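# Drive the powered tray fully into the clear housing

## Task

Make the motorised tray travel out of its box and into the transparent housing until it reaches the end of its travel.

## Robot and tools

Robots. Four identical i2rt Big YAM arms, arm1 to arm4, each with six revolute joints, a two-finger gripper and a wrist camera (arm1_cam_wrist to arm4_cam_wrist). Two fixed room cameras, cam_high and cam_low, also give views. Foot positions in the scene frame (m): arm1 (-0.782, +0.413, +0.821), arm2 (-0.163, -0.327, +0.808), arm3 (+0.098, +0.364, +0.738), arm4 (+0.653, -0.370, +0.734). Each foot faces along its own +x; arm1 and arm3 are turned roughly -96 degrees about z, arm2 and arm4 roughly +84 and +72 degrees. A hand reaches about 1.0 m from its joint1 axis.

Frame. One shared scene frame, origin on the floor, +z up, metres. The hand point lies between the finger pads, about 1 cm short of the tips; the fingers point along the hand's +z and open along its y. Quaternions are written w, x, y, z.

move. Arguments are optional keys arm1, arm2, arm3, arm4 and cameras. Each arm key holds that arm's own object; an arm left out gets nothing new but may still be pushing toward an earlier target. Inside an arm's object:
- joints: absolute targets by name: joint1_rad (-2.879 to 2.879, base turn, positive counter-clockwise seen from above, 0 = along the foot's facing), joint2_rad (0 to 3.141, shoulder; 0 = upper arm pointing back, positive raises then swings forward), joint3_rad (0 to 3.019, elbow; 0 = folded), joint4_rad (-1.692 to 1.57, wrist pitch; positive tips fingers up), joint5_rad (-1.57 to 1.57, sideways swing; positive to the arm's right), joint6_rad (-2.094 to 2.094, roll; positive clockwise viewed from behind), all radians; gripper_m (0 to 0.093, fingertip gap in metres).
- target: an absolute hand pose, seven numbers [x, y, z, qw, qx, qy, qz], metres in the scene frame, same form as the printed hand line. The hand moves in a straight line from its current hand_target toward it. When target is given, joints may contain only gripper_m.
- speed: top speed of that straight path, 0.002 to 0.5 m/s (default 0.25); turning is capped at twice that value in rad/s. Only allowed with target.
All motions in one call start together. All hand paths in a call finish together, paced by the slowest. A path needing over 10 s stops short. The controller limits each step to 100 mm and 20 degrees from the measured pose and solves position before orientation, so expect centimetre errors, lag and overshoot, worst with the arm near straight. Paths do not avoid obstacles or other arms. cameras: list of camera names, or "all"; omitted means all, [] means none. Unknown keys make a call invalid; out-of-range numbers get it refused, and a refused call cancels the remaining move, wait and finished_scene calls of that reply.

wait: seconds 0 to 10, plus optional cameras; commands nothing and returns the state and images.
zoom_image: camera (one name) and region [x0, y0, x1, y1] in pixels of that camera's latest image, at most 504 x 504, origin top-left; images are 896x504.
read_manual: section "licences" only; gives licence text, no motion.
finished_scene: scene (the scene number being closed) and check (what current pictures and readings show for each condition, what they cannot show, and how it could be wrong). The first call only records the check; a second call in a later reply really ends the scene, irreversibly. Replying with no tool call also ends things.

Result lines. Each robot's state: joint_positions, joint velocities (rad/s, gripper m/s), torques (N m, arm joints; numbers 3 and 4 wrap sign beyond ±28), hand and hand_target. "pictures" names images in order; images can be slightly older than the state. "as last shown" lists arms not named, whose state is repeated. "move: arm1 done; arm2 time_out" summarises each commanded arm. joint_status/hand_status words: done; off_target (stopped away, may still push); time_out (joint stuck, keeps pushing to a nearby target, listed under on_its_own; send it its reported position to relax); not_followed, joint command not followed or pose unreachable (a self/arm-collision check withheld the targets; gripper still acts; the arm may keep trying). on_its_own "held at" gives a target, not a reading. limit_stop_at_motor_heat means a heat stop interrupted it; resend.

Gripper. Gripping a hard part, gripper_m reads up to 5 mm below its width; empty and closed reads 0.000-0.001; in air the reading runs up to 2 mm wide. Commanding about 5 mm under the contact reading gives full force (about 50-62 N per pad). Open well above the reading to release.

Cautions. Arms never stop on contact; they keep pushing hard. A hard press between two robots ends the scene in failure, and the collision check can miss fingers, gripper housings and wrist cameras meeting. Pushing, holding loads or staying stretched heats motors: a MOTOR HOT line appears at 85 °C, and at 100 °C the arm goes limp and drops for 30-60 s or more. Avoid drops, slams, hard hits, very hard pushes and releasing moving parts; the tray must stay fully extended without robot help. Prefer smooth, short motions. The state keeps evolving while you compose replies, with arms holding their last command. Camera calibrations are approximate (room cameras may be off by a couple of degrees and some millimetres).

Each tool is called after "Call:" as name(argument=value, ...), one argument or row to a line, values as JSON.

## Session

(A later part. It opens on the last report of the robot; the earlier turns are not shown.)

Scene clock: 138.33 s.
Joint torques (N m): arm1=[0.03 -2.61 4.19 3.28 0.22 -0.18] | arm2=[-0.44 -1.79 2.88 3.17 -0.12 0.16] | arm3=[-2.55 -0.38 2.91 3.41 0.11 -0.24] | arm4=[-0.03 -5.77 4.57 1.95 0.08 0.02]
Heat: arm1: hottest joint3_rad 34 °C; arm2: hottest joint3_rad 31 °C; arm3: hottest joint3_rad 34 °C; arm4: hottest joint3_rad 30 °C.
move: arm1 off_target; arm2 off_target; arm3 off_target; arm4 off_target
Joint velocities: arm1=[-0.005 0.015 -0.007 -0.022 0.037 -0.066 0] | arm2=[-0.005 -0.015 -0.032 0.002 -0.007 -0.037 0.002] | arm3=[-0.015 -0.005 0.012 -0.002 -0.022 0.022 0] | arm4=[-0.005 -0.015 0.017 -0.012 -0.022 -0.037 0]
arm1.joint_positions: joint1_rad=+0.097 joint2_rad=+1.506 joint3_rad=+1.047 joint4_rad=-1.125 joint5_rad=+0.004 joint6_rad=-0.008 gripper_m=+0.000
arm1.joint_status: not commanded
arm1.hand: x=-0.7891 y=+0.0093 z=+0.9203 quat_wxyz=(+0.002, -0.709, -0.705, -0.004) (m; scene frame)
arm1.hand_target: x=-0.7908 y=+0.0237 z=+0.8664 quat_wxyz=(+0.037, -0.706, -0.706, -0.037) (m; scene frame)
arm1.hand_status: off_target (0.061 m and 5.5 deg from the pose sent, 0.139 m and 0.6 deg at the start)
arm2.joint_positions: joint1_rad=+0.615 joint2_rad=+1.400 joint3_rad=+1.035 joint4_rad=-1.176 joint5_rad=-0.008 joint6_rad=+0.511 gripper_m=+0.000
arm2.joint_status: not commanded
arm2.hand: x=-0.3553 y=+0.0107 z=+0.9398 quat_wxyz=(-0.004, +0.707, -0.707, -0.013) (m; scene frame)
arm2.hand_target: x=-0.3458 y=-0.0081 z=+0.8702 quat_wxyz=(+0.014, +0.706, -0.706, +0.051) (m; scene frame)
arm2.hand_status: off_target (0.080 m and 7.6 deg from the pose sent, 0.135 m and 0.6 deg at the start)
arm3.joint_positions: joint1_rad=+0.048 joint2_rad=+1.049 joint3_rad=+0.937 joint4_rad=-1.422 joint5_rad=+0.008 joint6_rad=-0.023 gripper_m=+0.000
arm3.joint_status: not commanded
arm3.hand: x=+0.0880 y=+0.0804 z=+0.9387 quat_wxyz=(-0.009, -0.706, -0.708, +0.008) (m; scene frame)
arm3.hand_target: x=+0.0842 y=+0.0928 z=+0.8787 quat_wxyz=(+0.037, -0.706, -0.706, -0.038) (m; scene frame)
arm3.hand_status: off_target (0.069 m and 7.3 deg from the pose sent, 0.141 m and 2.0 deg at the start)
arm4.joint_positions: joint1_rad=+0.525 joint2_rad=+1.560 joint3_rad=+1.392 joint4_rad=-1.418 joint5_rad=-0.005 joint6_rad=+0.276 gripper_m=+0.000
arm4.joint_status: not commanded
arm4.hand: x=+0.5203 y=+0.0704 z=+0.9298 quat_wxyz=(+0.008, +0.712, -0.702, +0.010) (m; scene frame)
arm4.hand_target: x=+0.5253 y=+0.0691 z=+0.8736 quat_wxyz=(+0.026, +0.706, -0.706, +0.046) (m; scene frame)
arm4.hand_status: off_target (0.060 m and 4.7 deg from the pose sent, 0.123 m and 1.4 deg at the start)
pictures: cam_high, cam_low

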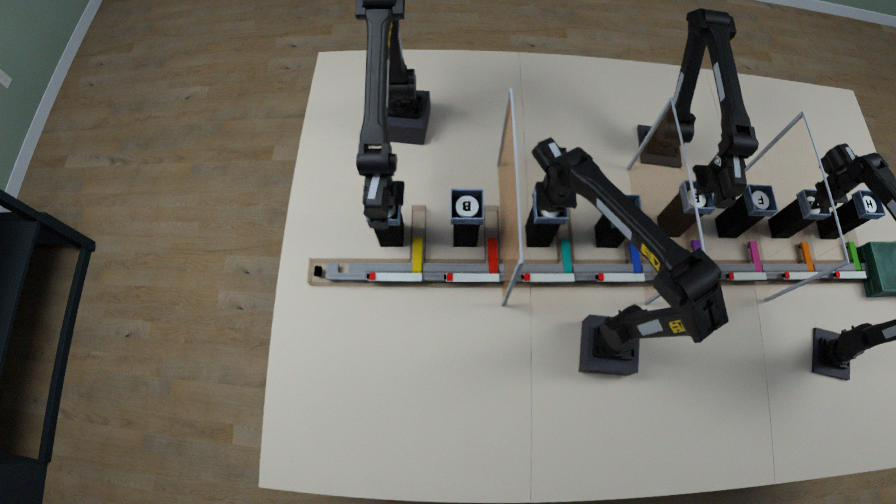

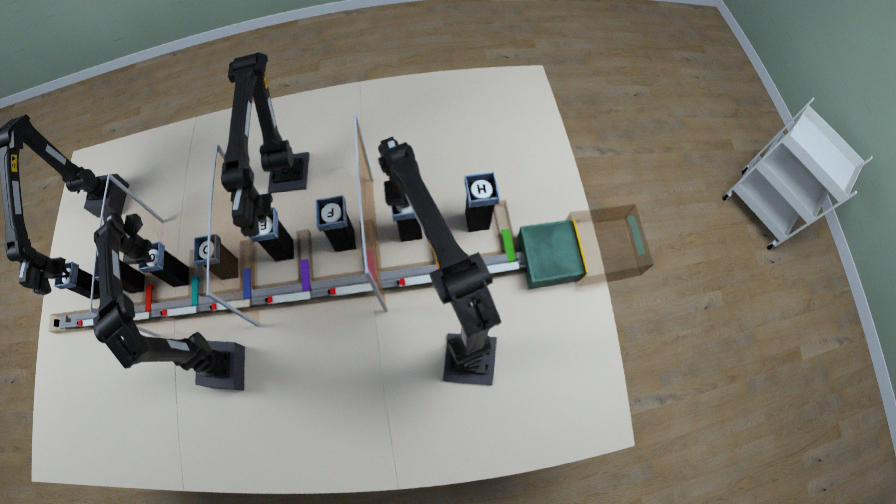

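Call:
move(
  arm2={"target": [-0.342, -0.005, 1.0, 0.0147, 0.7061, -0.7061, 0.0502], "speed": 0.5},
  arm3={"target": [0.083, 0.09, 1.01, -0.037, 0.7061, 0.7061, 0.037], "speed": 0.5},
  arm4={"target": [0.524, 0.07, 1.01, 0.0253, 0.7061, -0.7061, 0.0458], "speed": 0.5},
  cameras=[],
)

Call:
move(
  arm2={"target": [-0.131, 0.007, 1.0, 0.037, 0.7061, -0.7061, 0.037], "speed": 0.4},
  arm3={"target": [0.299, 0.082, 1.01, -0.0514, 0.7061, 0.7061, 0.0097], "speed": 0.4},
  arm4={"target": [0.743, 0.072, 1.01, 0.037, 0.7061, -0.7061, 0.037], "speed": 0.4},
  cameras=[],
)

Call:
move(
  arm2={"target": [-0.127, 0.018, 0.86, 0.037, 0.7061, -0.7061, 0.037], "speed": 0.35},
  arm3={"target": [0.305, 0.075, 0.87, -0.0514, 0.7061, 0.7061, 0.0097], "speed": 0.35},
  arm4={"target": [0.748, 0.078, 0.87, 0.037, 0.7061, -0.7061, 0.037], "speed": 0.35},
  cameras=["cam_high", "cam_low"],
)

Scene clock: 141.17 s.
Joint torques (N m): arm1=[-0.03 -2.61 4.19 3.28 0.21 -0.16] | arm2=[-1.38 -13.1 13.39 -0.64 -0.11 0.02] | arm3=[-2.49 -7.77 14.94 -0.03 0.04 -0.21] | arm4=[0.09 -12.4 15.62 -0.62 0.05 0.03]
Heat: arm1: hottest joint3_rad 34 °C; arm2: hottest joint3_rad 31 °C; arm3: hottest joint3_rad 34 °C; arm4: hottest joint3_rad 30 °C.
move: arm2 off_target; arm3 off_target; arm4 off_target
Joint velocities: arm1=[-0.005 0.005 0.017 0.007 -0.081 -0.066 -0.001] | arm2=[0.005 0.005 -0.007 0.002 0.037 -0.051 -0.001] | arm3=[-0.005 0.005 -0.017 0.012 0.022 -0.007 0.001] | arm4=[-0.015 0.024 -0.012 -0.002 -0.066 -0.051 -0.001]
arm1.joint_positions: joint1_rad=+0.097 joint2_rad=+1.506 joint3_rad=+1.047 joint4_rad=-1.125 joint5_rad=+0.004 joint6_rad=-0.008 gripper_m=+0.000
arm1.joint_status: not commanded
arm1.hand: x=-0.7891 y=+0.0093 z=+0.9203 quat_wxyz=(+0.002, -0.709, -0.705, -0.004) (m; scene frame)
arm1.hand_target: x=-0.7908 y=+0.0237 z=+0.8664 quat_wxyz=(+0.037, -0.706, -0.706, -0.037) (m; scene frame)
arm1.hand_status: not commanded
arm2.joint_positions: joint1_rad=+0.614 joint2_rad=+1.393 joint3_rad=+1.140 joint4_rad=-1.459 joint5_rad=-0.007 joint6_rad=+0.508 gripper_m=+0.000
arm2.joint_status: not commanded
arm2.hand: x=-0.3397 y=-0.0167 z=+0.9827 quat_wxyz=(+0.019, +0.706, -0.705, +0.069) (m; scene frame)
arm2.hand_target: x=-0.3421 y=-0.0053 z=+1.0003 quat_wxyz=(+0.015, +0.706, -0.706, +0.050) (m; scene frame)
arm2.hand_status: off_target (0.021 m and 2.3 deg from the pose sent, 0.064 m and 7.6 deg at the start)
arm3.joint_positions: joint1_rad=+0.048 joint2_rad=+1.079 joint3_rad=+1.108 joint4_rad=-1.691 joint5_rad=+0.011 joint6_rad=-0.023 gripper_m=+0.000
arm3.joint_status: not commanded
arm3.hand: x=+0.0872 y=+0.0981 z=+0.9974 quat_wxyz=(+0.036, -0.705, -0.707, -0.038) (m; scene frame)
arm3.hand_target: x=+0.0832 y=+0.0890 z=+1.0099 quat_wxyz=(+0.030, -0.707, -0.706, -0.029) (m; scene frame)
arm3.hand_status: off_target (0.016 m and 0.2 deg from the pose sent, 0.072 m and 7.3 deg at the start; a joint's target at an end of its range on 23 of 37 steps)
arm4.joint_positions: joint1_rad=+0.525 joint2_rad=+1.564 joint3_rad=+1.548 joint4_rad=-1.670 joint5_rad=-0.004 joint6_rad=+0.276 gripper_m=+0.000
arm4.joint_status: not commanded
arm4.hand: x=+0.5254 y=+0.0540 z=+0.9892 quat_wxyz=(+0.031, +0.711, -0.701, +0.054) (m; scene frame)
arm4.hand_target: x=+0.5243 y=+0.0690 z=+1.0095 quat_wxyz=(+0.018, +0.707, -0.706, +0.033) (m; scene frame)
arm4.hand_status: off_target (0.026 m and 1.4 deg from the pose sent, 0.080 m and 4.7 deg at the start; a joint's target at an end of its range on 24 of 37 steps)
pictures: none
No camera images: "cameras" was empty.

Scene clock: 142.93 s.
Joint torques (N m): arm1=[0.03 -2.49 4.19 3.21 0.21 -0.17] | arm2=[-1.55 -9.23 11.43 -0.49 -0.22 -0.03] | arm3=[0.09 -10.4 15.27 -0.12 0.11 0.03] | arm4=[0.85 -13.33 14 -0.61 -0.16 -0.19]
Heat: arm1: hottest joint3_rad 33 °C; arm2: hottest joint3_rad 31 °C; arm3: hottest joint3_rad 34 °C; arm4: hottest joint3_rad 30 °C.
move: arm2 done; arm3 off_target; arm4 off_target
Joint velocities: arm1=[0.005 0.005 0.007 0.017 0.022 0.007 0.001] | arm2=[-0.005 -0.005 0.007 -0.007 0.022 -0.037 0] | arm3=[-0.005 -0.015 0.007 -0.012 -0.051 0.051 0] | arm4=[-0.015 -0.005 -0.002 0.002 0.022 -0.037 0]
arm1: as last shown
arm2.joint_positions: joint1_rad=+0.014 joint2_rad=+1.285 joint3_rad=+1.078 joint4_rad=-1.466 joint5_rad=-0.002 joint6_rad=-0.094 gripper_m=+0.000
arm2.joint_status: not commanded
arm2.hand: x=-0.1352 y=+0.0001 z=+0.9986 quat_wxyz=(+0.036, +0.708, -0.705, +0.034) (m; scene frame)
arm2.hand_target: x=-0.1313 y=+0.0039 z=+1.0000 quat_wxyz=(+0.041, +0.706, -0.706, +0.036) (m; scene frame)
arm2.hand_status: done (0.008 m and 0.4 deg from the pose sent, 0.211 m and 4.3 deg at the start)
arm3.joint_positions: joint1_rad=+0.697 joint2_rad=+1.284 joint3_rad=+1.267 joint4_rad=-1.676 joint5_rad=+0.025 joint6_rad=+0.631 gripper_m=+0.000
arm3.joint_status: not commanded
arm3.hand: x=+0.2864 y=+0.0891 z=+0.9993 quat_wxyz=(+0.063, -0.706, -0.706, -0.006) (m; scene frame)
arm3.hand_target: x=+0.2963 y=+0.0810 z=+1.0093 quat_wxyz=(+0.055, -0.706, -0.706, -0.003) (m; scene frame)
arm3.hand_status: off_target (0.018 m and 1.4 deg from the pose sent, 0.213 m and 3.6 deg at the start)
arm4.joint_positions: joint1_rad=+0.031 joint2_rad=+1.563 joint3_rad=+1.548 joint4_rad=-1.670 joint5_rad=+0.025 joint6_rad=-0.185 gripper_m=+0.000
arm4.joint_status: not commanded
arm4.hand: x=+0.7455 y=+0.0623 z=+0.9905 quat_wxyz=(+0.042, +0.700, -0.712, +0.046) (m; scene frame)
arm4.hand_target: x=+0.7449 y=+0.0715 z=+1.0096 quat_wxyz=(+0.025, +0.706, -0.707, +0.033) (m; scene frame)
arm4.hand_status: off_target (0.022 m and 1.6 deg from the pose sent, 0.219 m and 2.2 deg at the start; a joint's target at an end of its range on 46 of 53 steps)
pictures: none
No camera images: "cameras" was empty.

Scene clock: 144.20 s.
Joint torques (N m): arm1=[-0.03 -2.73 4.19 3.29 0.22 -0.17] | arm2=[-1.61 -2.49 4.49 2.73 0.04 0.03] | arm3=[-0.79 -3.78 4.64 3.1 -0.18 -0.08] | arm4=[0.44 -3.02 3.26 2.03 -0.23 -0.18]
Heat: arm1: hottest joint3_rad 33 °C; arm2: hottest joint3_rad 31 °C; arm3: hottest joint3_rad 34 °C; arm4: hottest joint3_rad 30 °C.
move: arm2 off_target; arm3 off_target; arm4 off_target
Joint velocities: arm1=[-0.015 -0.015 -0.007 -0.012 -0.11 -0.007 -0.001] | arm2=[-0.015 -0.015 -0.007 -0.002 -0.022 0.051 -0.001] | arm3=[-0.005 -0.005 -0.017 -0.012 -0.037 0.037 -0.001] | arm4=[0.005 -0.005 -0.012 0.012 0.007 0.037 0.001]
arm1: as last shown
arm2.joint_positions: joint1_rad=+0.014 joint2_rad=+1.358 joint3_rad=+0.929 joint4_rad=-1.149 joint5_rad=-0.002 joint6_rad=-0.094 gripper_m=+0.000
arm2.joint_status: not commanded
arm2.hand: x=-0.1323 y=+0.0250 z=+0.9191 quat_wxyz=(-0.001, +0.709, -0.705, +0.004) (m; scene frame)
arm2.hand_target: x=-0.1283 y=+0.0099 z=+0.8669 quat_wxyz=(+0.037, +0.706, -0.706, +0.037) (m; scene frame)
arm2.hand_status: off_target (0.060 m and 5.8 deg from the pose sent, 0.140 m and 0.4 deg at the start)
arm3.joint_positions: joint1_rad=+0.697 joint2_rad=+1.260 joint3_rad=+1.088 joint4_rad=-1.382 joint5_rad=+0.018 joint6_rad=+0.632 gripper_m=+0.000
arm3.joint_status: not commanded
arm3.hand: x=+0.2993 y=+0.0751 z=+0.9371 quat_wxyz=(-0.006, -0.708, -0.706, +0.002) (m; scene frame)
arm3.hand_target: x=+0.2980 y=+0.0836 z=+0.8767 quat_wxyz=(+0.052, -0.706, -0.706, -0.009) (m; scene frame)
arm3.hand_status: off_target (0.067 m and 6.7 deg from the pose sent, 0.131 m and 1.4 deg at the start)
arm4.joint_positions: joint1_rad=+0.031 joint2_rad=+1.514 joint3_rad=+1.385 joint4_rad=-1.416 joint5_rad=+0.020 joint6_rad=-0.189 gripper_m=+0.000
arm4.joint_status: not commanded
arm4.hand: x=+0.7474 y=+0.0746 z=+0.9479 quat_wxyz=(-0.015, +0.702, -0.712, +0.005) (m; scene frame)
arm4.hand_target: x=+0.7460 y=+0.0690 z=+0.8761 quat_wxyz=(+0.038, +0.706, -0.706, +0.037) (m; scene frame)
arm4.hand_status: off_target (0.078 m and 7.0 deg from the pose sent, 0.122 m and 1.6 deg at the start)
pictures: cam_high, cam_low

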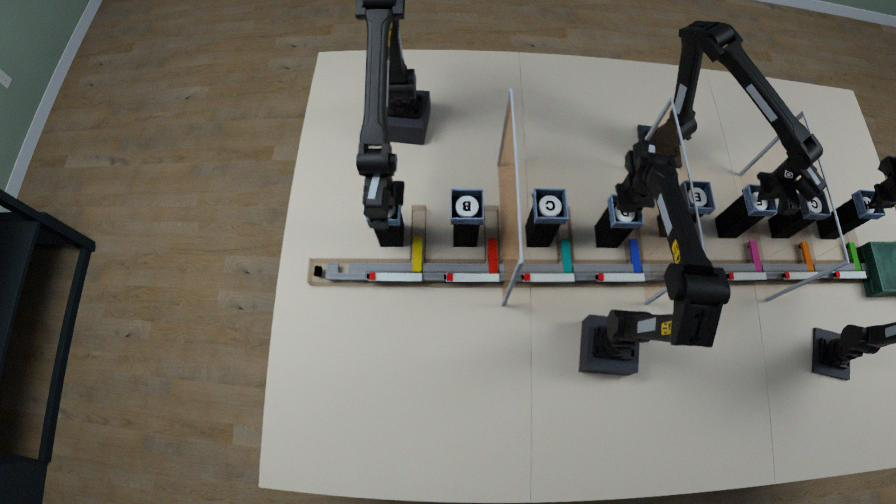

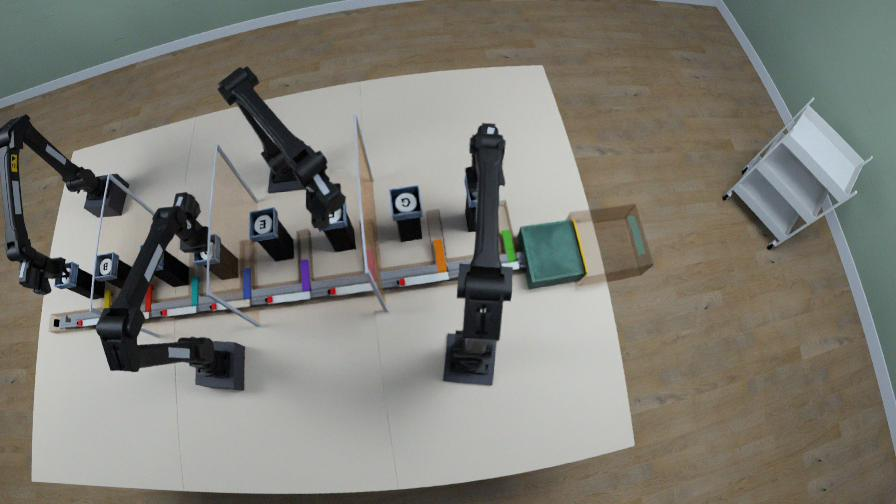

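Call:
move(
  arm1={"target": [-0.785, 0.03, 1.0, -0.037, 0.7061, 0.7061, 0.037], "speed": 0.5},
  arm2={"target": [-0.135, 0.007, 1.0, 0.037, 0.7061, -0.7061, 0.037], "speed": 0.5},
  arm3={"target": [0.295, 0.086, 1.01, -0.0514, 0.7061, 0.7061, 0.0097], "speed": 0.5},
  cameras=["cam_high", "cam_low"],
)

Call:
move(
  arm1={"target": [-0.578, 0.035, 1.0, -0.0499, 0.7061, 0.7061, 0.0156], "speed": 0.4},
  arm2={"target": [-0.35, -0.003, 1.0, 0.0147, 0.7061, -0.7061, 0.0502], "speed": 0.4},
  arm3={"target": [0.083, 0.088, 1.01, -0.037, 0.7061, 0.7061, 0.037], "speed": 0.4},
  cameras=[],
)

Call:
move(
  arm1={"target": [-0.572, 0.028, 0.86, -0.0499, 0.7061, 0.7061, 0.0156], "speed": 0.35},
  arm2={"target": [-0.352, 0.002, 0.86, 0.0147, 0.7061, -0.7061, 0.0502], "speed": 0.35},
  arm3={"target": [0.083, 0.08, 0.87, -0.037, 0.7061, 0.7061, 0.037], "speed": 0.35},
  cameras=["cam_high", "cam_low"],
)

Scene clock: 145.87 s.
Joint torques (N m): arm1=[0.97 -9.47 11.32 0.18 0.12 0.01] | arm2=[-0.32 -11.46 12.98 -0.59 -0.03 0.16] | arm3=[-0.5 -9.76 15.04 -0.1 -0.13 -0.06] | arm4=[0.44 -3.08 3.26 2.06 -0.24 -0.18]
Heat: arm1: hottest joint3_rad 33 °C; arm2: hottest joint3_rad 31 °C; arm3: hottest joint3_rad 34 °C; arm4: hottest joint3_rad 30 °C.
move: arm1 off_target; arm2 off_target; arm3 off_target
Joint velocities: arm1=[0.005 -0.015 -0.002 -0.007 0.095 0.007 -0.001] | arm2=[-0.015 -0.015 -0.002 -0.007 -0.037 0.022 0] | arm3=[-0.005 -0.005 0.002 0.002 0.066 -0.007 0] | arm4=[-0.015 0.005 -0.002 -0.012 0.051 0.037 0.001]
arm1.joint_positions: joint1_rad=+0.102 joint2_rad=+1.444 joint3_rad=+1.146 joint4_rad=-1.427 joint5_rad=+0.004 joint6_rad=-0.008 gripper_m=+0.000
arm1.joint_status: not commanded
arm1.hand: x=-0.7872 y=+0.0450 z=+0.9820 quat_wxyz=(+0.052, -0.705, -0.705, -0.055) (m; scene frame)
arm1.hand_target: x=-0.7849 y=+0.0295 z=+1.0003 quat_wxyz=(+0.037, -0.707, -0.706, -0.037) (m; scene frame)
arm1.hand_status: off_target (0.024 m and 2.7 deg from the pose sent, 0.082 m and 5.5 deg at the start)
arm2.joint_positions: joint1_rad=+0.014 joint2_rad=+1.309 joint3_rad=+1.063 joint4_rad=-1.462 joint5_rad=-0.002 joint6_rad=-0.094 gripper_m=+0.000
arm2.joint_status: not commanded
arm2.hand: x=-0.1354 y=-0.0026 z=+0.9859 quat_wxyz=(+0.049, +0.707, -0.704, +0.046) (m; scene frame)
arm2.hand_target: x=-0.1352 y=+0.0072 z=+1.0003 quat_wxyz=(+0.037, +0.706, -0.706, +0.037) (m; scene frame)
arm2.hand_status: off_target (0.017 m and 1.7 deg from the pose sent, 0.083 m and 5.8 deg at the start)
arm3.joint_positions: joint1_rad=+0.697 joint2_rad=+1.266 joint3_rad=+1.261 joint4_rad=-1.674 joint5_rad=+0.016 joint6_rad=+0.632 gripper_m=+0.000
arm3.joint_status: not commanded
arm3.hand: x=+0.2856 y=+0.0927 z=+1.0025 quat_wxyz=(+0.056, -0.706, -0.706, -0.009) (m; scene frame)
arm3.hand_target: x=+0.2955 y=+0.0853 z=+1.0103 quat_wxyz=(+0.051, -0.706, -0.706, -0.010) (m; scene frame)
arm3.hand_status: off_target (0.014 m and 0.5 deg from the pose sent, 0.074 m and 6.7 deg at the start)
arm4.joint_positions: joint1_rad=+0.031 joint2_rad=+1.514 joint3_rad=+1.385 joint4_rad=-1.416 joint5_rad=+0.020 joint6_rad=-0.189 gripper_m=+0.000
arm4.joint_status: not commanded
arm4.hand: x=+0.7474 y=+0.0746 z=+0.9479 quat_wxyz=(-0.015, +0.702, -0.712, +0.005) (m; scene frame)
arm4.hand_target: x=+0.7461 y=+0.0690 z=+0.8761 quat_wxyz=(+0.038, +0.706, -0.706, +0.037) (m; scene frame)
arm4.hand_status: not commanded
pictures: cam_high, cam_low

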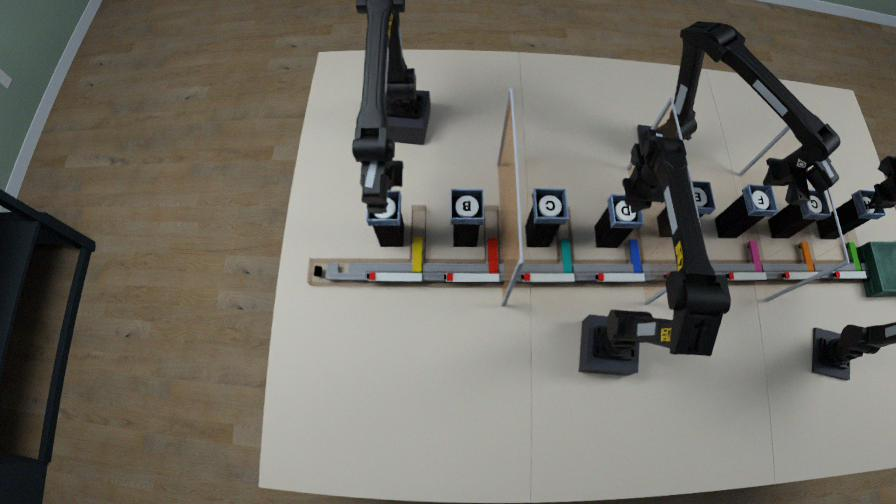

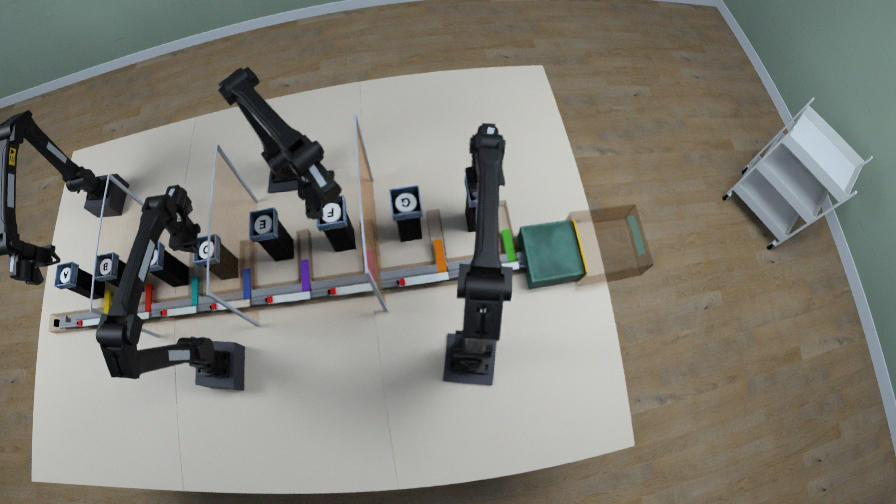

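Scene clock: 147.67 s.
Joint torques (N m): arm1=[0.15 -9.82 11.69 0.23 0.28 0.02] | arm2=[0.03 -9.99 13.45 -0.24 0.16 0.18] | arm3=[-2.55 -8.18 11.52 -0.03 -0.19 -0.21] | arm4=[0.44 -3.08 3.26 2.04 -0.23 -0.18]
Heat: arm1: hottest joint3_rad 33 °C; arm2: hottest joint3_rad 31 °C; arm3: hottest joint3_rad 34 °C; arm4: hottest joint3_rad 30 °C.
move: arm1 off_target; arm2 off_target; arm3 off_target
Joint velocities: arm1=[-0.005 -0.015 -0.007 0.007 0.007 -0.022 0] | arm2=[0.005 -0.005 -0.002 0.012 -0.007 0.022 -0.001] | arm3=[-0.005 -0.015 0.012 0.007 0.037 -0.022 0.001] | arm4=[-0.005 -0.015 -0.002 0.002 0.066 0.037 0]
arm1.joint_positions: joint1_rad=+0.608 joint2_rad=+1.553 joint3_rad=+1.276 joint4_rad=-1.448 joint5_rad=+0.008 joint6_rad=+0.485 gripper_m=+0.000
arm1.joint_status: not commanded
arm1.hand: x=-0.5877 y=+0.0502 z=+0.9866 quat_wxyz=(+0.071, -0.701, -0.710, -0.020) (m; scene frame)
arm1.hand_target: x=-0.5813 y=+0.0338 z=+0.9995 quat_wxyz=(+0.056, -0.706, -0.706, -0.013) (m; scene frame)
arm1.hand_status: off_target (0.022 m and 2.6 deg from the pose sent, 0.210 m and 4.5 deg at the start)
arm2.joint_positions: joint1_rad=+0.608 joint2_rad=+1.379 joint3_rad=+1.158 joint4_rad=-1.462 joint5_rad=-0.006 joint6_rad=+0.504 gripper_m=+0.000
arm2.joint_status: not commanded
arm2.hand: x=-0.3400 y=-0.0117 z=+0.9936 quat_wxyz=(+0.014, +0.706, -0.706, +0.056) (m; scene frame)
arm2.hand_target: x=-0.3493 y=-0.0003 z=+0.9994 quat_wxyz=(+0.011, +0.706, -0.706, +0.051) (m; scene frame)
arm2.hand_status: off_target (0.015 m and 0.6 deg from the pose sent, 0.215 m and 4.0 deg at the start)
arm3.joint_positions: joint1_rad=+0.048 joint2_rad=+1.082 joint3_rad=+1.147 joint4_rad=-1.691 joint5_rad=+0.001 joint6_rad=-0.022 gripper_m=+0.000
arm3.joint_status: not commanded
arm3.hand: x=+0.0886 y=+0.0886 z=+1.0108 quat_wxyz=(+0.020, -0.706, -0.707, -0.028) (m; scene frame)
arm3.hand_target: x=+0.0855 y=+0.0888 z=+1.0096 quat_wxyz=(+0.024, -0.707, -0.706, -0.035) (m; scene frame)
arm3.hand_status: off_target (0.006 m and 2.2 deg from the pose sent, 0.203 m and 3.8 deg at the start; a joint's target at an end of its range on 40 of 54 steps)
arm4: as last shown
pictures: none
No camera images: "cameras" was empty.

Scene clock: 148.97 s.
Joint torques (N m): arm1=[0.67 -3.55 3.88 3.58 -0.04 0.01] | arm2=[-0.15 -2.14 2.97 3.22 -0.11 0.18] | arm3=[-2.61 -0.44 2.89 3.44 0.11 -0.24] | arm4=[0.44 -3.08 3.26 2.04 -0.23 -0.17]
Heat: arm1: hottest joint3_rad 33 °C; arm2: hottest joint3_rad 31 °C; arm3: hottest joint3_rad 33 °C; arm4: hottest joint3_rad 30 °C.
move: arm1 off_target; arm2 off_target; arm3 off_target
Joint velocities: arm1=[0.005 -0.005 -0.012 0.012 0.051 0.095 0.002] | arm2=[0.005 -0.015 -0.007 -0.012 -0.007 -0.037 0] | arm3=[-0.005 -0.015 0.002 -0.007 -0.022 -0.037 0] | arm4=[-0.005 -0.005 -0.002 -0.007 0.051 0.022 0]
arm1.joint_positions: joint1_rad=+0.608 joint2_rad=+1.593 joint3_rad=+1.173 joint4_rad=-1.160 joint5_rad=+0.008 joint6_rad=+0.490 gripper_m=+0.000
arm1.joint_status: not commanded
arm1.hand: x=-0.5720 y=+0.0219 z=+0.9299 quat_wxyz=(+0.002, -0.705, -0.710, +0.001) (m; scene frame)
arm1.hand_target: x=-0.5771 y=+0.0363 z=+0.8669 quat_wxyz=(+0.050, -0.706, -0.706, -0.015) (m; scene frame)
arm1.hand_status: off_target (0.070 m and 5.8 deg from the pose sent, 0.129 m and 2.6 deg at the start)
arm2.joint_positions: joint1_rad=+0.608 joint2_rad=+1.400 joint3_rad=+1.035 joint4_rad=-1.177 joint5_rad=-0.007 joint6_rad=+0.506 gripper_m=+0.000
arm2.joint_status: not commanded
arm2.hand: x=-0.3528 y=+0.0119 z=+0.9398 quat_wxyz=(-0.004, +0.707, -0.707, -0.013) (m; scene frame)
arm2.hand_target: x=-0.3456 y=-0.0079 z=+0.8703 quat_wxyz=(+0.014, +0.706, -0.706, +0.051) (m; scene frame)
arm2.hand_status: off_target (0.080 m and 7.5 deg from the pose sent, 0.135 m and 0.6 deg at the start)
arm3.joint_positions: joint1_rad=+0.048 joint2_rad=+1.049 joint3_rad=+0.937 joint4_rad=-1.422 joint5_rad=+0.007 joint6_rad=-0.023 gripper_m=+0.000
arm3.joint_status: not commanded
arm3.hand: x=+0.0881 y=+0.0805 z=+0.9387 quat_wxyz=(-0.009, -0.706, -0.708, +0.007) (m; scene frame)
arm3.hand_target: x=+0.0843 y=+0.0929 z=+0.8787 quat_wxyz=(+0.037, -0.706, -0.706, -0.038) (m; scene frame)
arm3.hand_status: off_target (0.069 m and 7.3 deg from the pose sent, 0.141 m and 2.2 deg at the start)
arm4: as last shown
pictures: cam_high, cam_low

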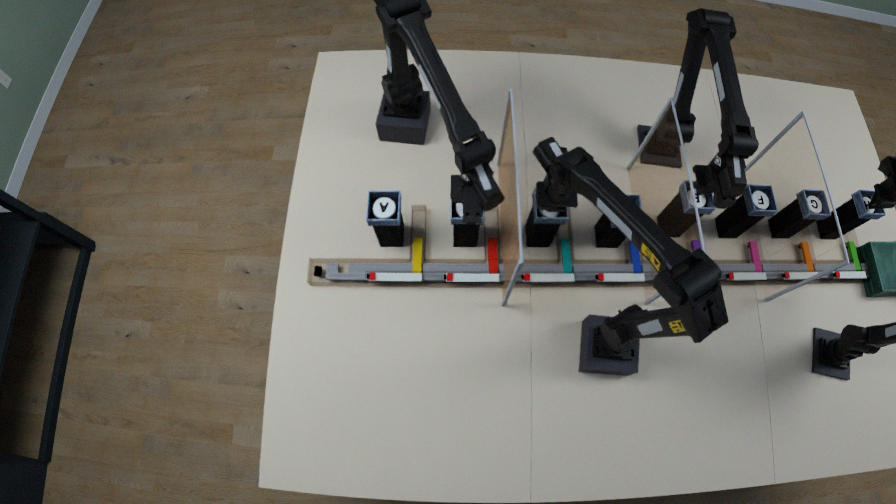

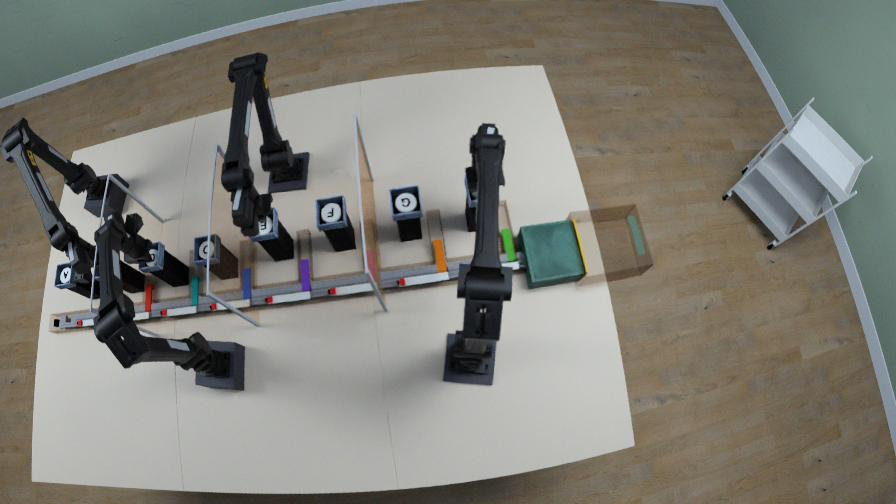

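Call:
zoom_image(
  camera="cam_high",
  region=[300, 240, 450, 300],
)

Call:
zoom_image(
  camera="cam_high",
  region=[430, 240, 600, 300],
)

Call:
zoom_image(
  camera="cam_high",
  region=[700, 220, 896, 310],
)

Call:
zoom_image(
  camera="cam_low",
  region=[240, 230, 400, 330],
)

Scaled by 3.360 from the camera's 896x504 image, which has a finer 1280x720 frame.

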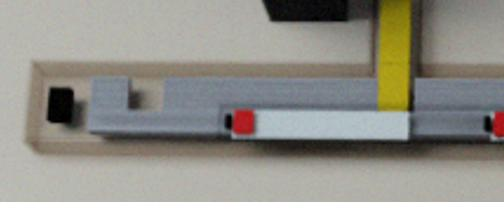

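Scaled by 2.965 from the camera's 896x504 image, which has a finer 1280x720 frame.

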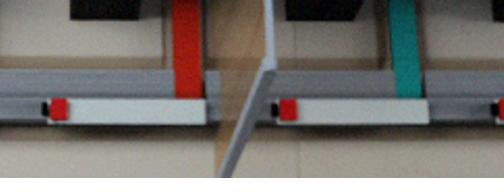

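Scaled by 2.571 from the camera's 896x504 image, which has a finer 1280x720 frame.

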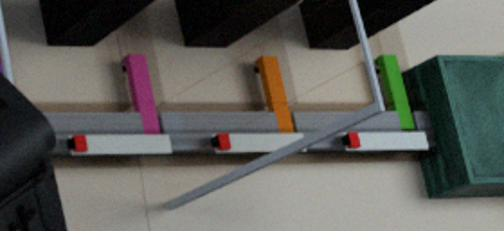

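Scaled by 3.150 from the camera's 896x504 image, which has a finer 1280x720 frame.

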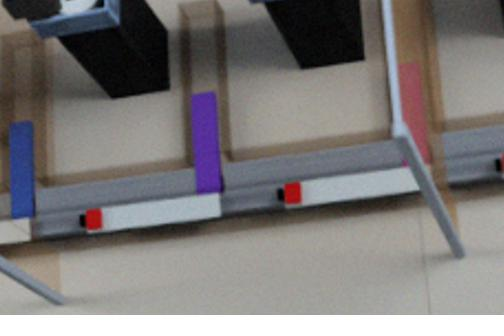

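Call:
move(
  arm1={"target": [-0.586, 0.03, 1.0, -0.0499, 0.7061, 0.7061, 0.0156], "speed": 0.5},
  arm2={"target": [-0.342, -0.005, 1.0, 0.0147, 0.7061, -0.7061, 0.0502], "speed": 0.5},
  arm3={"target": [0.083, 0.09, 1.01, -0.037, 0.7061, 0.7061, 0.037], "speed": 0.5},
  arm4={"target": [0.743, 0.07, 1.01, 0.037, 0.7061, -0.7061, 0.037], "speed": 0.5},
  cameras=["cam_high"],
)

Call:
move(
  arm1={"target": [-0.80, -0.12, 0.9, 0.0, 0.7071, 0.7071, 0.0], "speed": 0.4},
  cameras=["arm1_cam_wrist", "cam_high"],
)

Scene clock: 151.67 s.
Joint torques (N m): arm1=[0.09 -11.69 11.49 0.18 -0.02 -0.17] | arm2=[-1.03 -13.57 13.3 -0.68 -0.1 0.03] | arm3=[-2.55 -7.71 14.97 -0.13 0.04 -0.2] | arm4=[0.91 -11.87 15.72 -0.64 -0.16 -0.14]
Heat: arm1: hottest joint3_rad 33 °C; arm2: hottest joint3_rad 31 °C; arm3: hottest joint3_rad 33 °C; arm4: hottest joint3_rad 30 °C.
move: arm1 off_target; arm2 off_target; arm3 off_target; arm4 off_target
Joint velocities: arm1=[-0.005 -0.005 -0.012 0.017 0.037 0.022 -0.001] | arm2=[-0.024 0.005 -0.007 0.017 -0.066 -0.022 0] | arm3=[-0.005 -0.015 -0.007 -0.002 -0.037 -0.022 0.001] | arm4=[-0.005 -0.015 0.017 -0.012 0.007 -0.051 0]
arm1.joint_positions: joint1_rad=+0.593 joint2_rad=+1.572 joint3_rad=+1.276 joint4_rad=-1.439 joint5_rad=+0.007 joint6_rad=+0.489 gripper_m=+0.000
arm1.joint_status: not commanded
arm1.hand: x=-0.5915 y=+0.0448 z=+0.9789 quat_wxyz=(+0.076, -0.707, -0.703, -0.022) (m; scene frame)
arm1.hand_target: x=-0.5857 y=+0.0301 z=+1.0004 quat_wxyz=(+0.049, -0.707, -0.706, -0.016) (m; scene frame)
arm1.hand_status: off_target (0.026 m and 3.1 deg from the pose sent, 0.072 m and 5.8 deg at the start)
arm2.joint_positions: joint1_rad=+0.608 joint2_rad=+1.393 joint3_rad=+1.140 joint4_rad=-1.459 joint5_rad=-0.007 joint6_rad=+0.506 gripper_m=+0.000
arm2.joint_status: not commanded
arm2.hand: x=-0.3380 y=-0.0155 z=+0.9828 quat_wxyz=(+0.019, +0.704, -0.706, +0.069) (m; scene frame)
arm2.hand_target: x=-0.3421 y=-0.0053 z=+1.0003 quat_wxyz=(+0.015, +0.706, -0.706, +0.050) (m; scene frame)
arm2.hand_status: off_target (0.021 m and 2.2 deg from the pose sent, 0.063 m and 7.5 deg at the start)
arm3.joint_positions: joint1_rad=+0.047 joint2_rad=+1.079 joint3_rad=+1.108 joint4_rad=-1.691 joint5_rad=+0.011 joint6_rad=-0.023 gripper_m=+0.000
arm3.joint_status: not commanded
arm3.hand: x=+0.0871 y=+0.0981 z=+0.9976 quat_wxyz=(+0.036, -0.705, -0.707, -0.038) (m; scene frame)
arm3.hand_target: x=+0.0831 y=+0.0890 z=+1.0101 quat_wxyz=(+0.030, -0.707, -0.706, -0.029) (m; scene frame)
arm3.hand_status: off_target (0.015 m and 0.2 deg from the pose sent, 0.072 m and 7.3 deg at the start; a joint's target at an end of its range on 31 of 45 steps)
arm4.joint_positions: joint1_rad=+0.031 joint2_rad=+1.543 joint3_rad=+1.520 joint4_rad=-1.670 joint5_rad=+0.019 joint6_rad=-0.189 gripper_m=+0.000
arm4.joint_status: not commanded
arm4.hand: x=+0.7425 y=+0.0532 z=+0.9887 quat_wxyz=(+0.047, +0.701, -0.710, +0.046) (m; scene frame)
arm4.hand_target: x=+0.7428 y=+0.0688 z=+1.0092 quat_wxyz=(+0.028, +0.707, -0.706, +0.031) (m; scene frame)
arm4.hand_status: off_target (0.027 m and 1.7 deg from the pose sent, 0.062 m and 7.0 deg at the start; a joint's target at an end of its range on 32 of 45 steps)
pictures: cam_high

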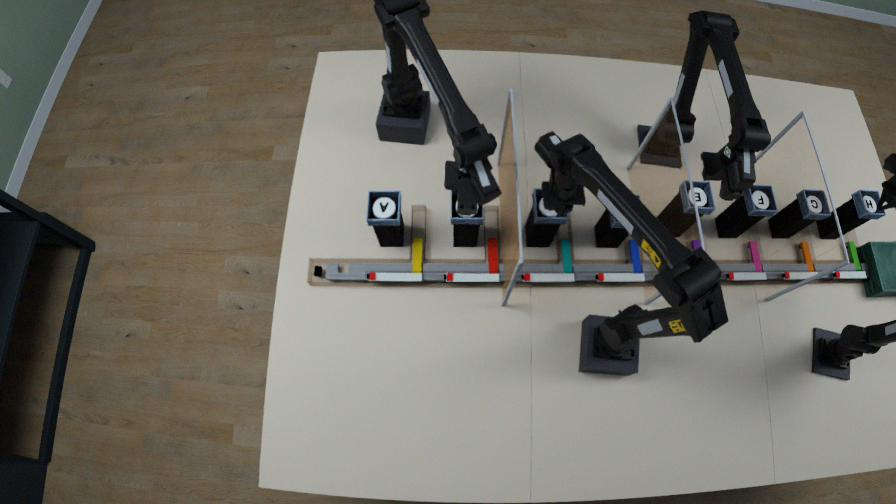

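Scene clock: 153.53 s.
Joint torques (N m): arm1=[1.32 -13.57 10.91 0.95 -0.1 -0.16] | arm2=[-0.85 -13.39 13.23 -0.57 -0.11 0.05] | arm3=[-2.43 -7.71 14.95 -0.09 0.04 -0.2] | arm4=[0.85 -11.81 15.72 -0.64 -0.16 -0.14]
Heat: arm1: hottest joint3_rad 33 °C; arm2: hottest joint3_rad 31 °C; arm3: hottest joint3_rad 33 °C; arm4: hottest joint3_rad 30 °C.
move: arm1 off_target
Joint velocities: arm1=[-0.015 -0.005 -0.012 -0.022 -0.066 -0.037 0] | arm2=[-0.015 0.005 -0.017 -0.002 0.037 -0.051 -0.001] | arm3=[0.005 0.005 0.002 -0.002 0.022 -0.051 0] | arm4=[-0.005 -0.005 0.002 0.012 0.022 0.007 0]
arm1.joint_positions: joint1_rad=+0.073 joint2_rad=+1.812 joint3_rad=+1.345 joint4_rad=-1.145 joint5_rad=-0.001 joint6_rad=-0.024 gripper_m=+0.000
arm1.joint_status: not commanded
arm1.hand: x=-0.8014 y=-0.0955 z=+0.8872 quat_wxyz=(+0.010, -0.711, -0.703, -0.017) (m; scene frame)
arm1.hand_target: x=-0.7988 y=-0.1164 z=+0.8993 quat_wxyz=(-0.007, -0.706, -0.708, -0.002) (m; scene frame)
arm1.hand_status: off_target (0.028 m and 2.3 deg from the pose sent, 0.277 m and 9.1 deg at the start)
arm2.joint_positions: joint1_rad=+0.608 joint2_rad=+1.393 joint3_rad=+1.140 joint4_rad=-1.459 joint5_rad=-0.007 joint6_rad=+0.506 gripper_m=+0.000
arm2.joint_status: not commanded
arm2.hand: x=-0.3380 y=-0.0155 z=+0.9828 quat_wxyz=(+0.019, +0.704, -0.706, +0.069) (m; scene frame)
arm2.hand_target: x=-0.3421 y=-0.0053 z=+1.0003 quat_wxyz=(+0.015, +0.706, -0.706, +0.050) (m; scene frame)
arm2.hand_status: not commanded
arm3.joint_positions: joint1_rad=+0.047 joint2_rad=+1.079 joint3_rad=+1.108 joint4_rad=-1.691 joint5_rad=+0.011 joint6_rad=-0.023 gripper_m=+0.000
arm3.joint_status: not commanded
arm3.hand: x=+0.0871 y=+0.0981 z=+0.9976 quat_wxyz=(+0.036, -0.705, -0.707, -0.038) (m; scene frame)
arm3.hand_target: x=+0.0831 y=+0.0889 z=+1.0101 quat_wxyz=(+0.030, -0.707, -0.706, -0.029) (m; scene frame)
arm3.hand_status: not commanded
arm4.joint_positions: joint1_rad=+0.031 joint2_rad=+1.543 joint3_rad=+1.520 joint4_rad=-1.670 joint5_rad=+0.019 joint6_rad=-0.189 gripper_m=+0.000
arm4.joint_status: not commanded
arm4.hand: x=+0.7425 y=+0.0532 z=+0.9887 quat_wxyz=(+0.047, +0.701, -0.710, +0.046) (m; scene frame)
arm4.hand_target: x=+0.7428 y=+0.0688 z=+1.0092 quat_wxyz=(+0.028, +0.707, -0.706, +0.031) (m; scene frame)
arm4.hand_status: not commanded
pictures: arm1_cam_wrist, cam_high
camera_calibration:
arm1_cam_wrist: T_world_to_cam=[[-0.999591, 0.0114453, -0.0262205, -0.77617], [-0.00789286, 0.770604, 0.637265, -0.496603], [0.0274993, 0.637211, -0.770199, 0.887174], [0, 0, 0, 1]] pos_world=[-0.804168, -0.173749, 0.979417]

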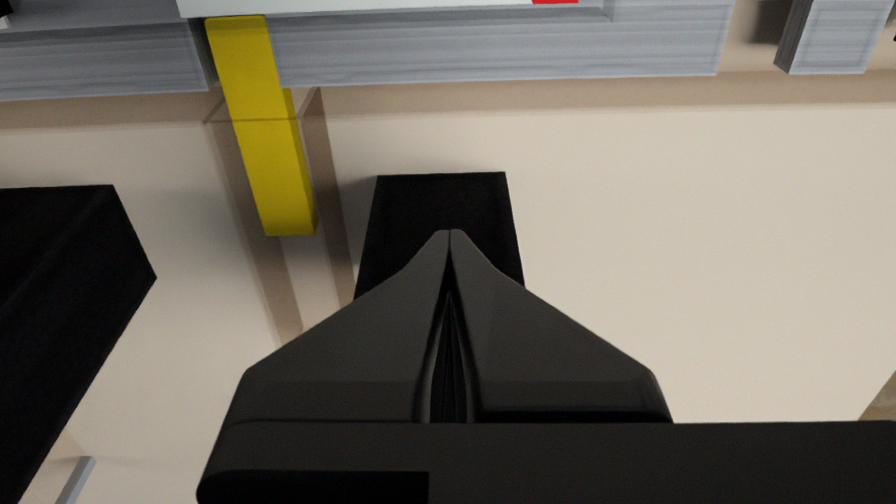

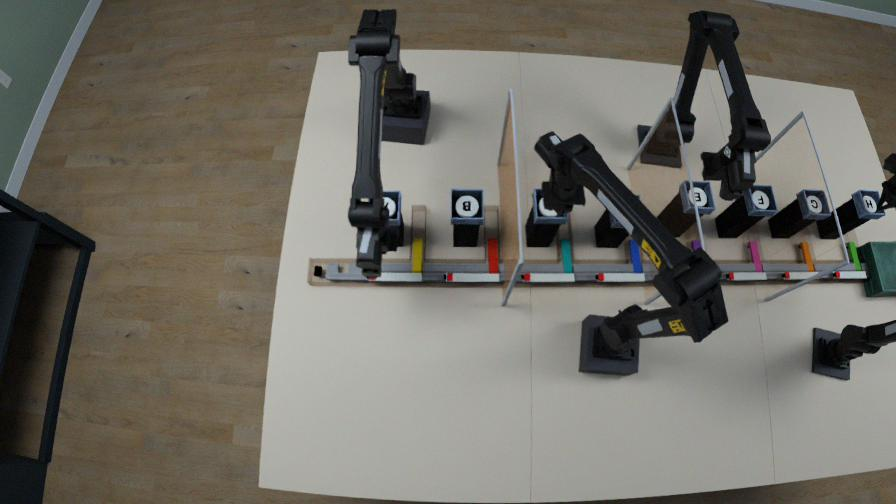

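Call:
zoom_image(
  camera="arm1_cam_wrist",
  region=[170, 0, 350, 260],
)

Call:
zoom_image(
  camera="arm1_cam_wrist",
  region=[600, 0, 896, 150],
)

Scaled by 1.938 from the camera's 896x504 image, which has a finer 1280x720 frame.

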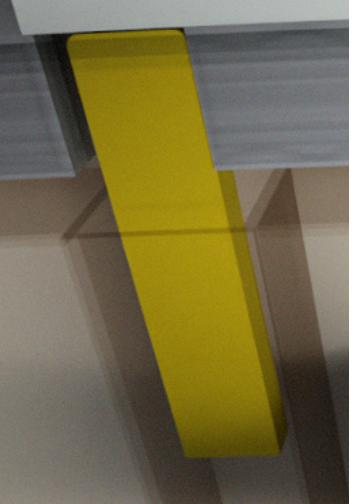

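Scaled by 1.703 from the camera's 896x504 image, which has a finer 1280x720 frame.

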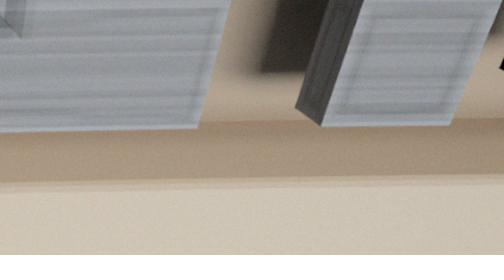

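Call:
move(
  arm1={"target": [-0.925, -0.122, 0.86, 0.0, 0.7071, 0.7071, 0.0], "speed": 0.3},
  cameras=["arm1_cam_wrist"],
)

Scene clock: 157.53 s.
Joint torques (N m): arm1=[0.5 -14.27 10.69 0.98 -0.02 -0.18] | arm2=[-0.97 -13.16 13.24 -0.65 -0.11 0.01] | arm3=[-2.49 -7.77 14.97 -0.13 0.05 -0.21] | arm4=[0.85 -11.87 15.72 -0.64 -0.16 -0.14]
Heat: arm1: hottest joint3_rad 33 °C; arm2: hottest joint3_rad 32 °C; arm3: hottest joint3_rad 34 °C; arm4: hottest joint3_rad 31 °C.
move: arm1 off_target
Joint velocities: arm1=[-0.005 -0.015 0.002 -0.002 -0.022 0.11 0] | arm2=[-0.005 -0.005 0.002 0.007 -0.11 -0.007 0] | arm3=[-0.005 -0.015 0.002 0.002 -0.037 -0.007 0.001] | arm4=[-0.005 -0.024 -0.007 -0.012 -0.007 0.022 0]
arm1.joint_positions: joint1_rad=-0.151 joint2_rad=+1.904 joint3_rad=+1.378 joint4_rad=-1.084 joint5_rad=+0.004 joint6_rad=-0.249 gripper_m=+0.000
arm1.joint_status: not commanded
arm1.hand: x=-0.9201 y=-0.0991 z=+0.8506 quat_wxyz=(+0.008, -0.711, -0.703, -0.017) (m; scene frame)
arm1.hand_target: x=-0.9235 y=-0.1203 z=+0.8601 quat_wxyz=(-0.003, -0.707, -0.707, +0.000) (m; scene frame)
arm1.hand_status: off_target (0.025 m and 2.3 deg from the pose sent, 0.129 m and 2.3 deg at the start)
arm2, arm3, arm4: as last shown
pictures: arm1_cam_wrist
camera_calibration:
arm1_cam_wrist: T_world_to_cam=[[-0.9995, 0.0105938, -0.0297862, -0.892662], [-0.0107596, 0.771944, 0.635599, -0.472478], [0.0297267, 0.635602, -0.771444, 0.867543], [0, 0, 0, 1]] pos_world=[-0.923089, -0.177229, 0.942979]

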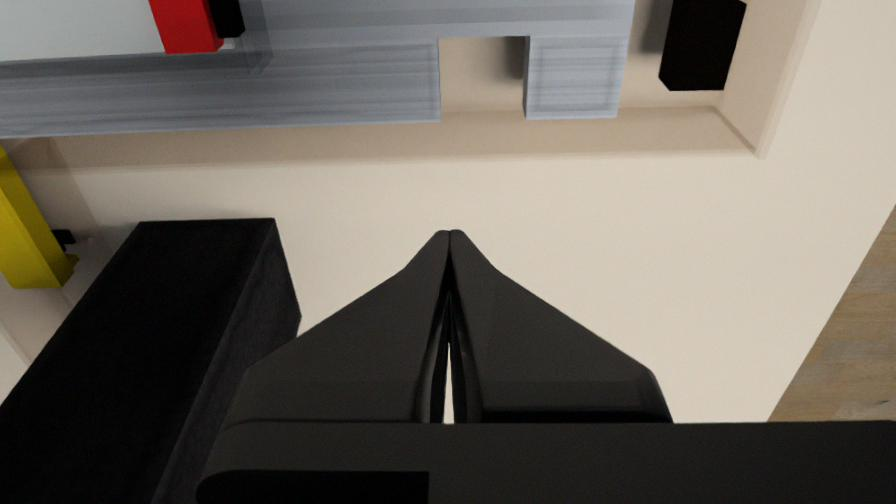

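Call:
zoom_image(
  camera="arm1_cam_wrist",
  region=[0, 110, 200, 320],
)

Call:
zoom_image(
  camera="arm1_cam_wrist",
  region=[100, 0, 460, 150],
)

Call:
zoom_image(
  camera="arm1_cam_wrist",
  region=[420, 0, 820, 180],
)

Scaled by 2.400 from the camera's 896x504 image, which has a finer 1280x720 frame.

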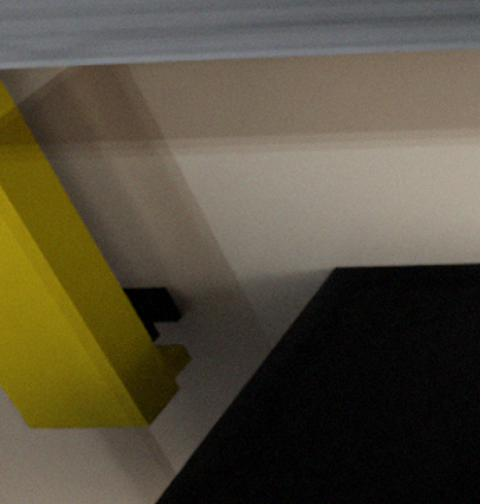

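Scaled by 1.400 from the camera's 896x504 image, which has a finer 1280x720 frame.

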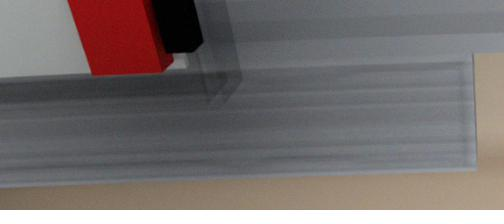

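Scaled by 1.260 from the camera's 896x504 image, which has a finer 1280x720 frame.

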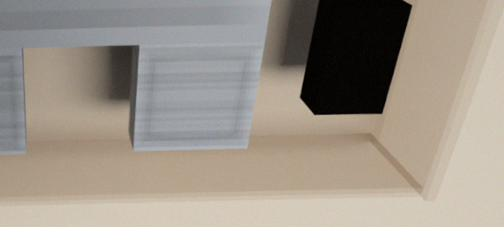

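Call:
move(
  arm1={"target": [-0.934, -0.118, 0.785, 0.0, 0.7071, 0.7071, 0.0], "speed": 0.15},
  cameras=["arm1_cam_wrist"],
)

Scene clock: 159.67 s.
Joint torques (N m): arm1=[0.03 -15.21 6.91 1.26 0.17 -0.17] | arm2=[-0.97 -12.86 13.29 -0.55 -0.14 0.03] | arm3=[-2.43 -7.71 14.98 -0.09 0.05 -0.21] | arm4=[0.85 -11.87 15.72 -0.64 -0.16 -0.14]
Heat: arm1: hottest joint3_rad 33 °C; arm2: hottest joint3_rad 32 °C; arm3: hottest joint3_rad 34 °C; arm4: hottest joint3_rad 31 °C.
move: arm1 done
Joint velocities: arm1=[0.005 -0.015 -0.002 0.002 0.007 -0.051 -0.002] | arm2=[-0.005 -0.015 -0.002 0.007 0.066 0.007 0] | arm3=[0.005 0.005 0.007 0.007 -0.095 -0.051 0] | arm4=[-0.005 0.005 0.007 0.007 0.022 -0.007 0.001]
arm1.joint_positions: joint1_rad=-0.161 joint2_rad=+2.011 joint3_rad=+1.367 joint4_rad=-0.928 joint5_rad=+0.004 joint6_rad=-0.267 gripper_m=+0.000
arm1.joint_status: not commanded
arm1.hand: x=-0.9299 y=-0.1166 z=+0.7910 quat_wxyz=(-0.002, -0.708, -0.706, +0.000) (m; scene frame)
arm1.hand_target: x=-0.9339 y=-0.1170 z=+0.7850 quat_wxyz=(+0.000, -0.707, -0.707, +0.000) (m; scene frame)
arm1.hand_status: done (0.007 m and 0.3 deg from the pose sent, 0.070 m and 2.3 deg at the start)
arm2, arm3, arm4: as last shown
pictures: arm1_cam_wrist
camera_calibration:
arm1_cam_wrist: T_world_to_cam=[[-0.999796, 0.00155871, -0.020138, -0.91304], [-0.0109708, 0.795219, 0.606223, -0.39549], [0.016959, 0.606321, -0.795039, 0.836297], [0, 0, 0, 1]] pos_world=[-0.931375, -0.19114, 0.886257]

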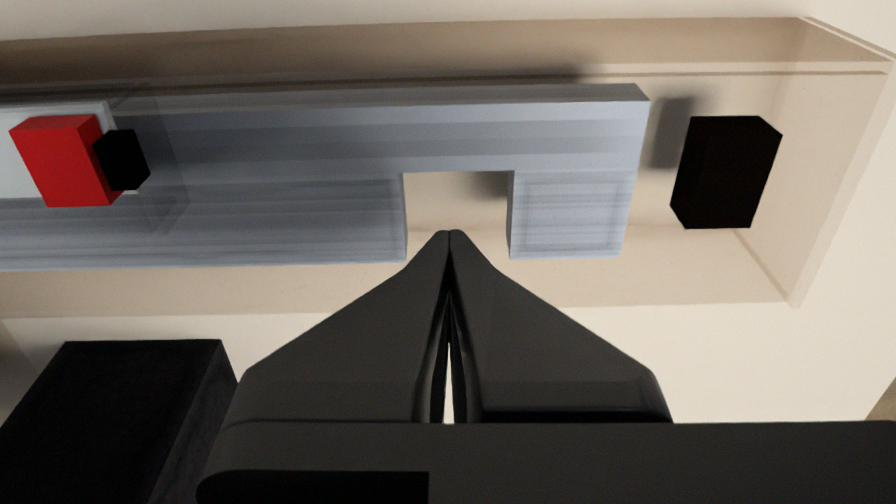

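Call:
zoom_image(
  camera="arm1_cam_wrist",
  region=[0, 70, 220, 260],
)

Scaled by 2.291 from the camera's 896x504 image, which has a finer 1280x720 frame.

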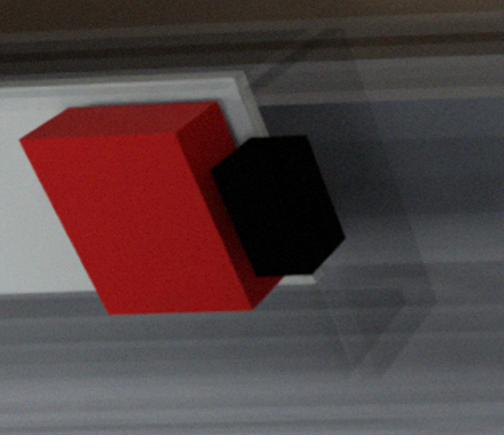

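Call:
move(
  arm1={"target": [-0.937, -0.106, 0.752, 0.0, 0.7071, 0.7071, 0.0], "speed": 0.1},
  cameras=["arm1_cam_wrist"],
)

Scene clock: 162.87 s.
Joint torques (N m): arm1=[-0.15 -13.63 5.68 1.5 0.15 -0.18] | arm2=[-0.91 -13.1 13.35 -0.61 -0.12 0.02] | arm3=[-2.37 -7.65 15.01 -0.1 0.05 -0.21] | arm4=[0.91 -11.81 15.72 -0.64 -0.16 -0.14]
Heat: arm1: hottest joint3_rad 32 °C; arm2: hottest joint3_rad 32 °C; arm3: hottest joint3_rad 34 °C; arm4: hottest joint3_rad 31 °C.
move: arm1 off_target
Joint velocities: arm1=[-0.015 -0.005 -0.002 -0.007 0.051 0.037 0] | arm2=[0.015 0.005 -0.017 -0.007 -0.007 -0.007 0] | arm3=[-0.005 -0.015 0.002 0.007 -0.007 -0.007 -0.001] | arm4=[-0.005 0.015 0.007 -0.002 0.022 -0.037 -0.001]
arm1.joint_positions: joint1_rad=-0.170 joint2_rad=+2.022 joint3_rad=+1.329 joint4_rad=-0.846 joint5_rad=+0.004 joint6_rad=-0.278 gripper_m=+0.000
arm1.joint_status: not commanded
arm1.hand: x=-0.9346 y=-0.1153 z=+0.7741 quat_wxyz=(-0.010, -0.708, -0.706, +0.014) (m; scene frame)
arm1.hand_target: x=-0.9362 y=-0.1049 z=+0.7530 quat_wxyz=(+0.000, -0.707, -0.707, +0.000) (m; scene frame)
arm1.hand_status: off_target (0.024 m and 1.9 deg from the pose sent, 0.041 m and 0.3 deg at the start)
arm2, arm3, arm4: as last shown
pictures: arm1_cam_wrist
camera_calibration:
arm1_cam_wrist: T_world_to_cam=[[-0.999939, -0.000210012, -0.0110823, -0.92547], [-0.00660978, 0.813902, 0.580964, -0.360501], [0.00889793, 0.581002, -0.813853, 0.826265], [0, 0, 0, 1]] pos_world=[-0.935148, -0.186844, 0.87164]

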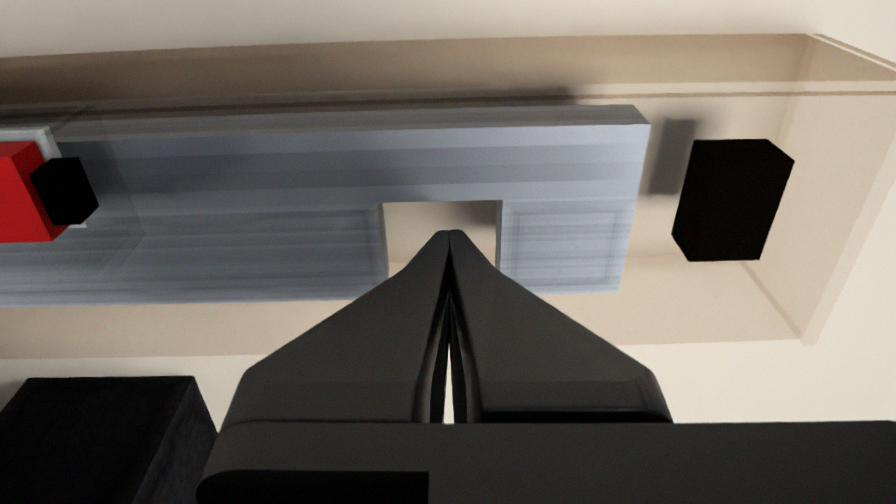

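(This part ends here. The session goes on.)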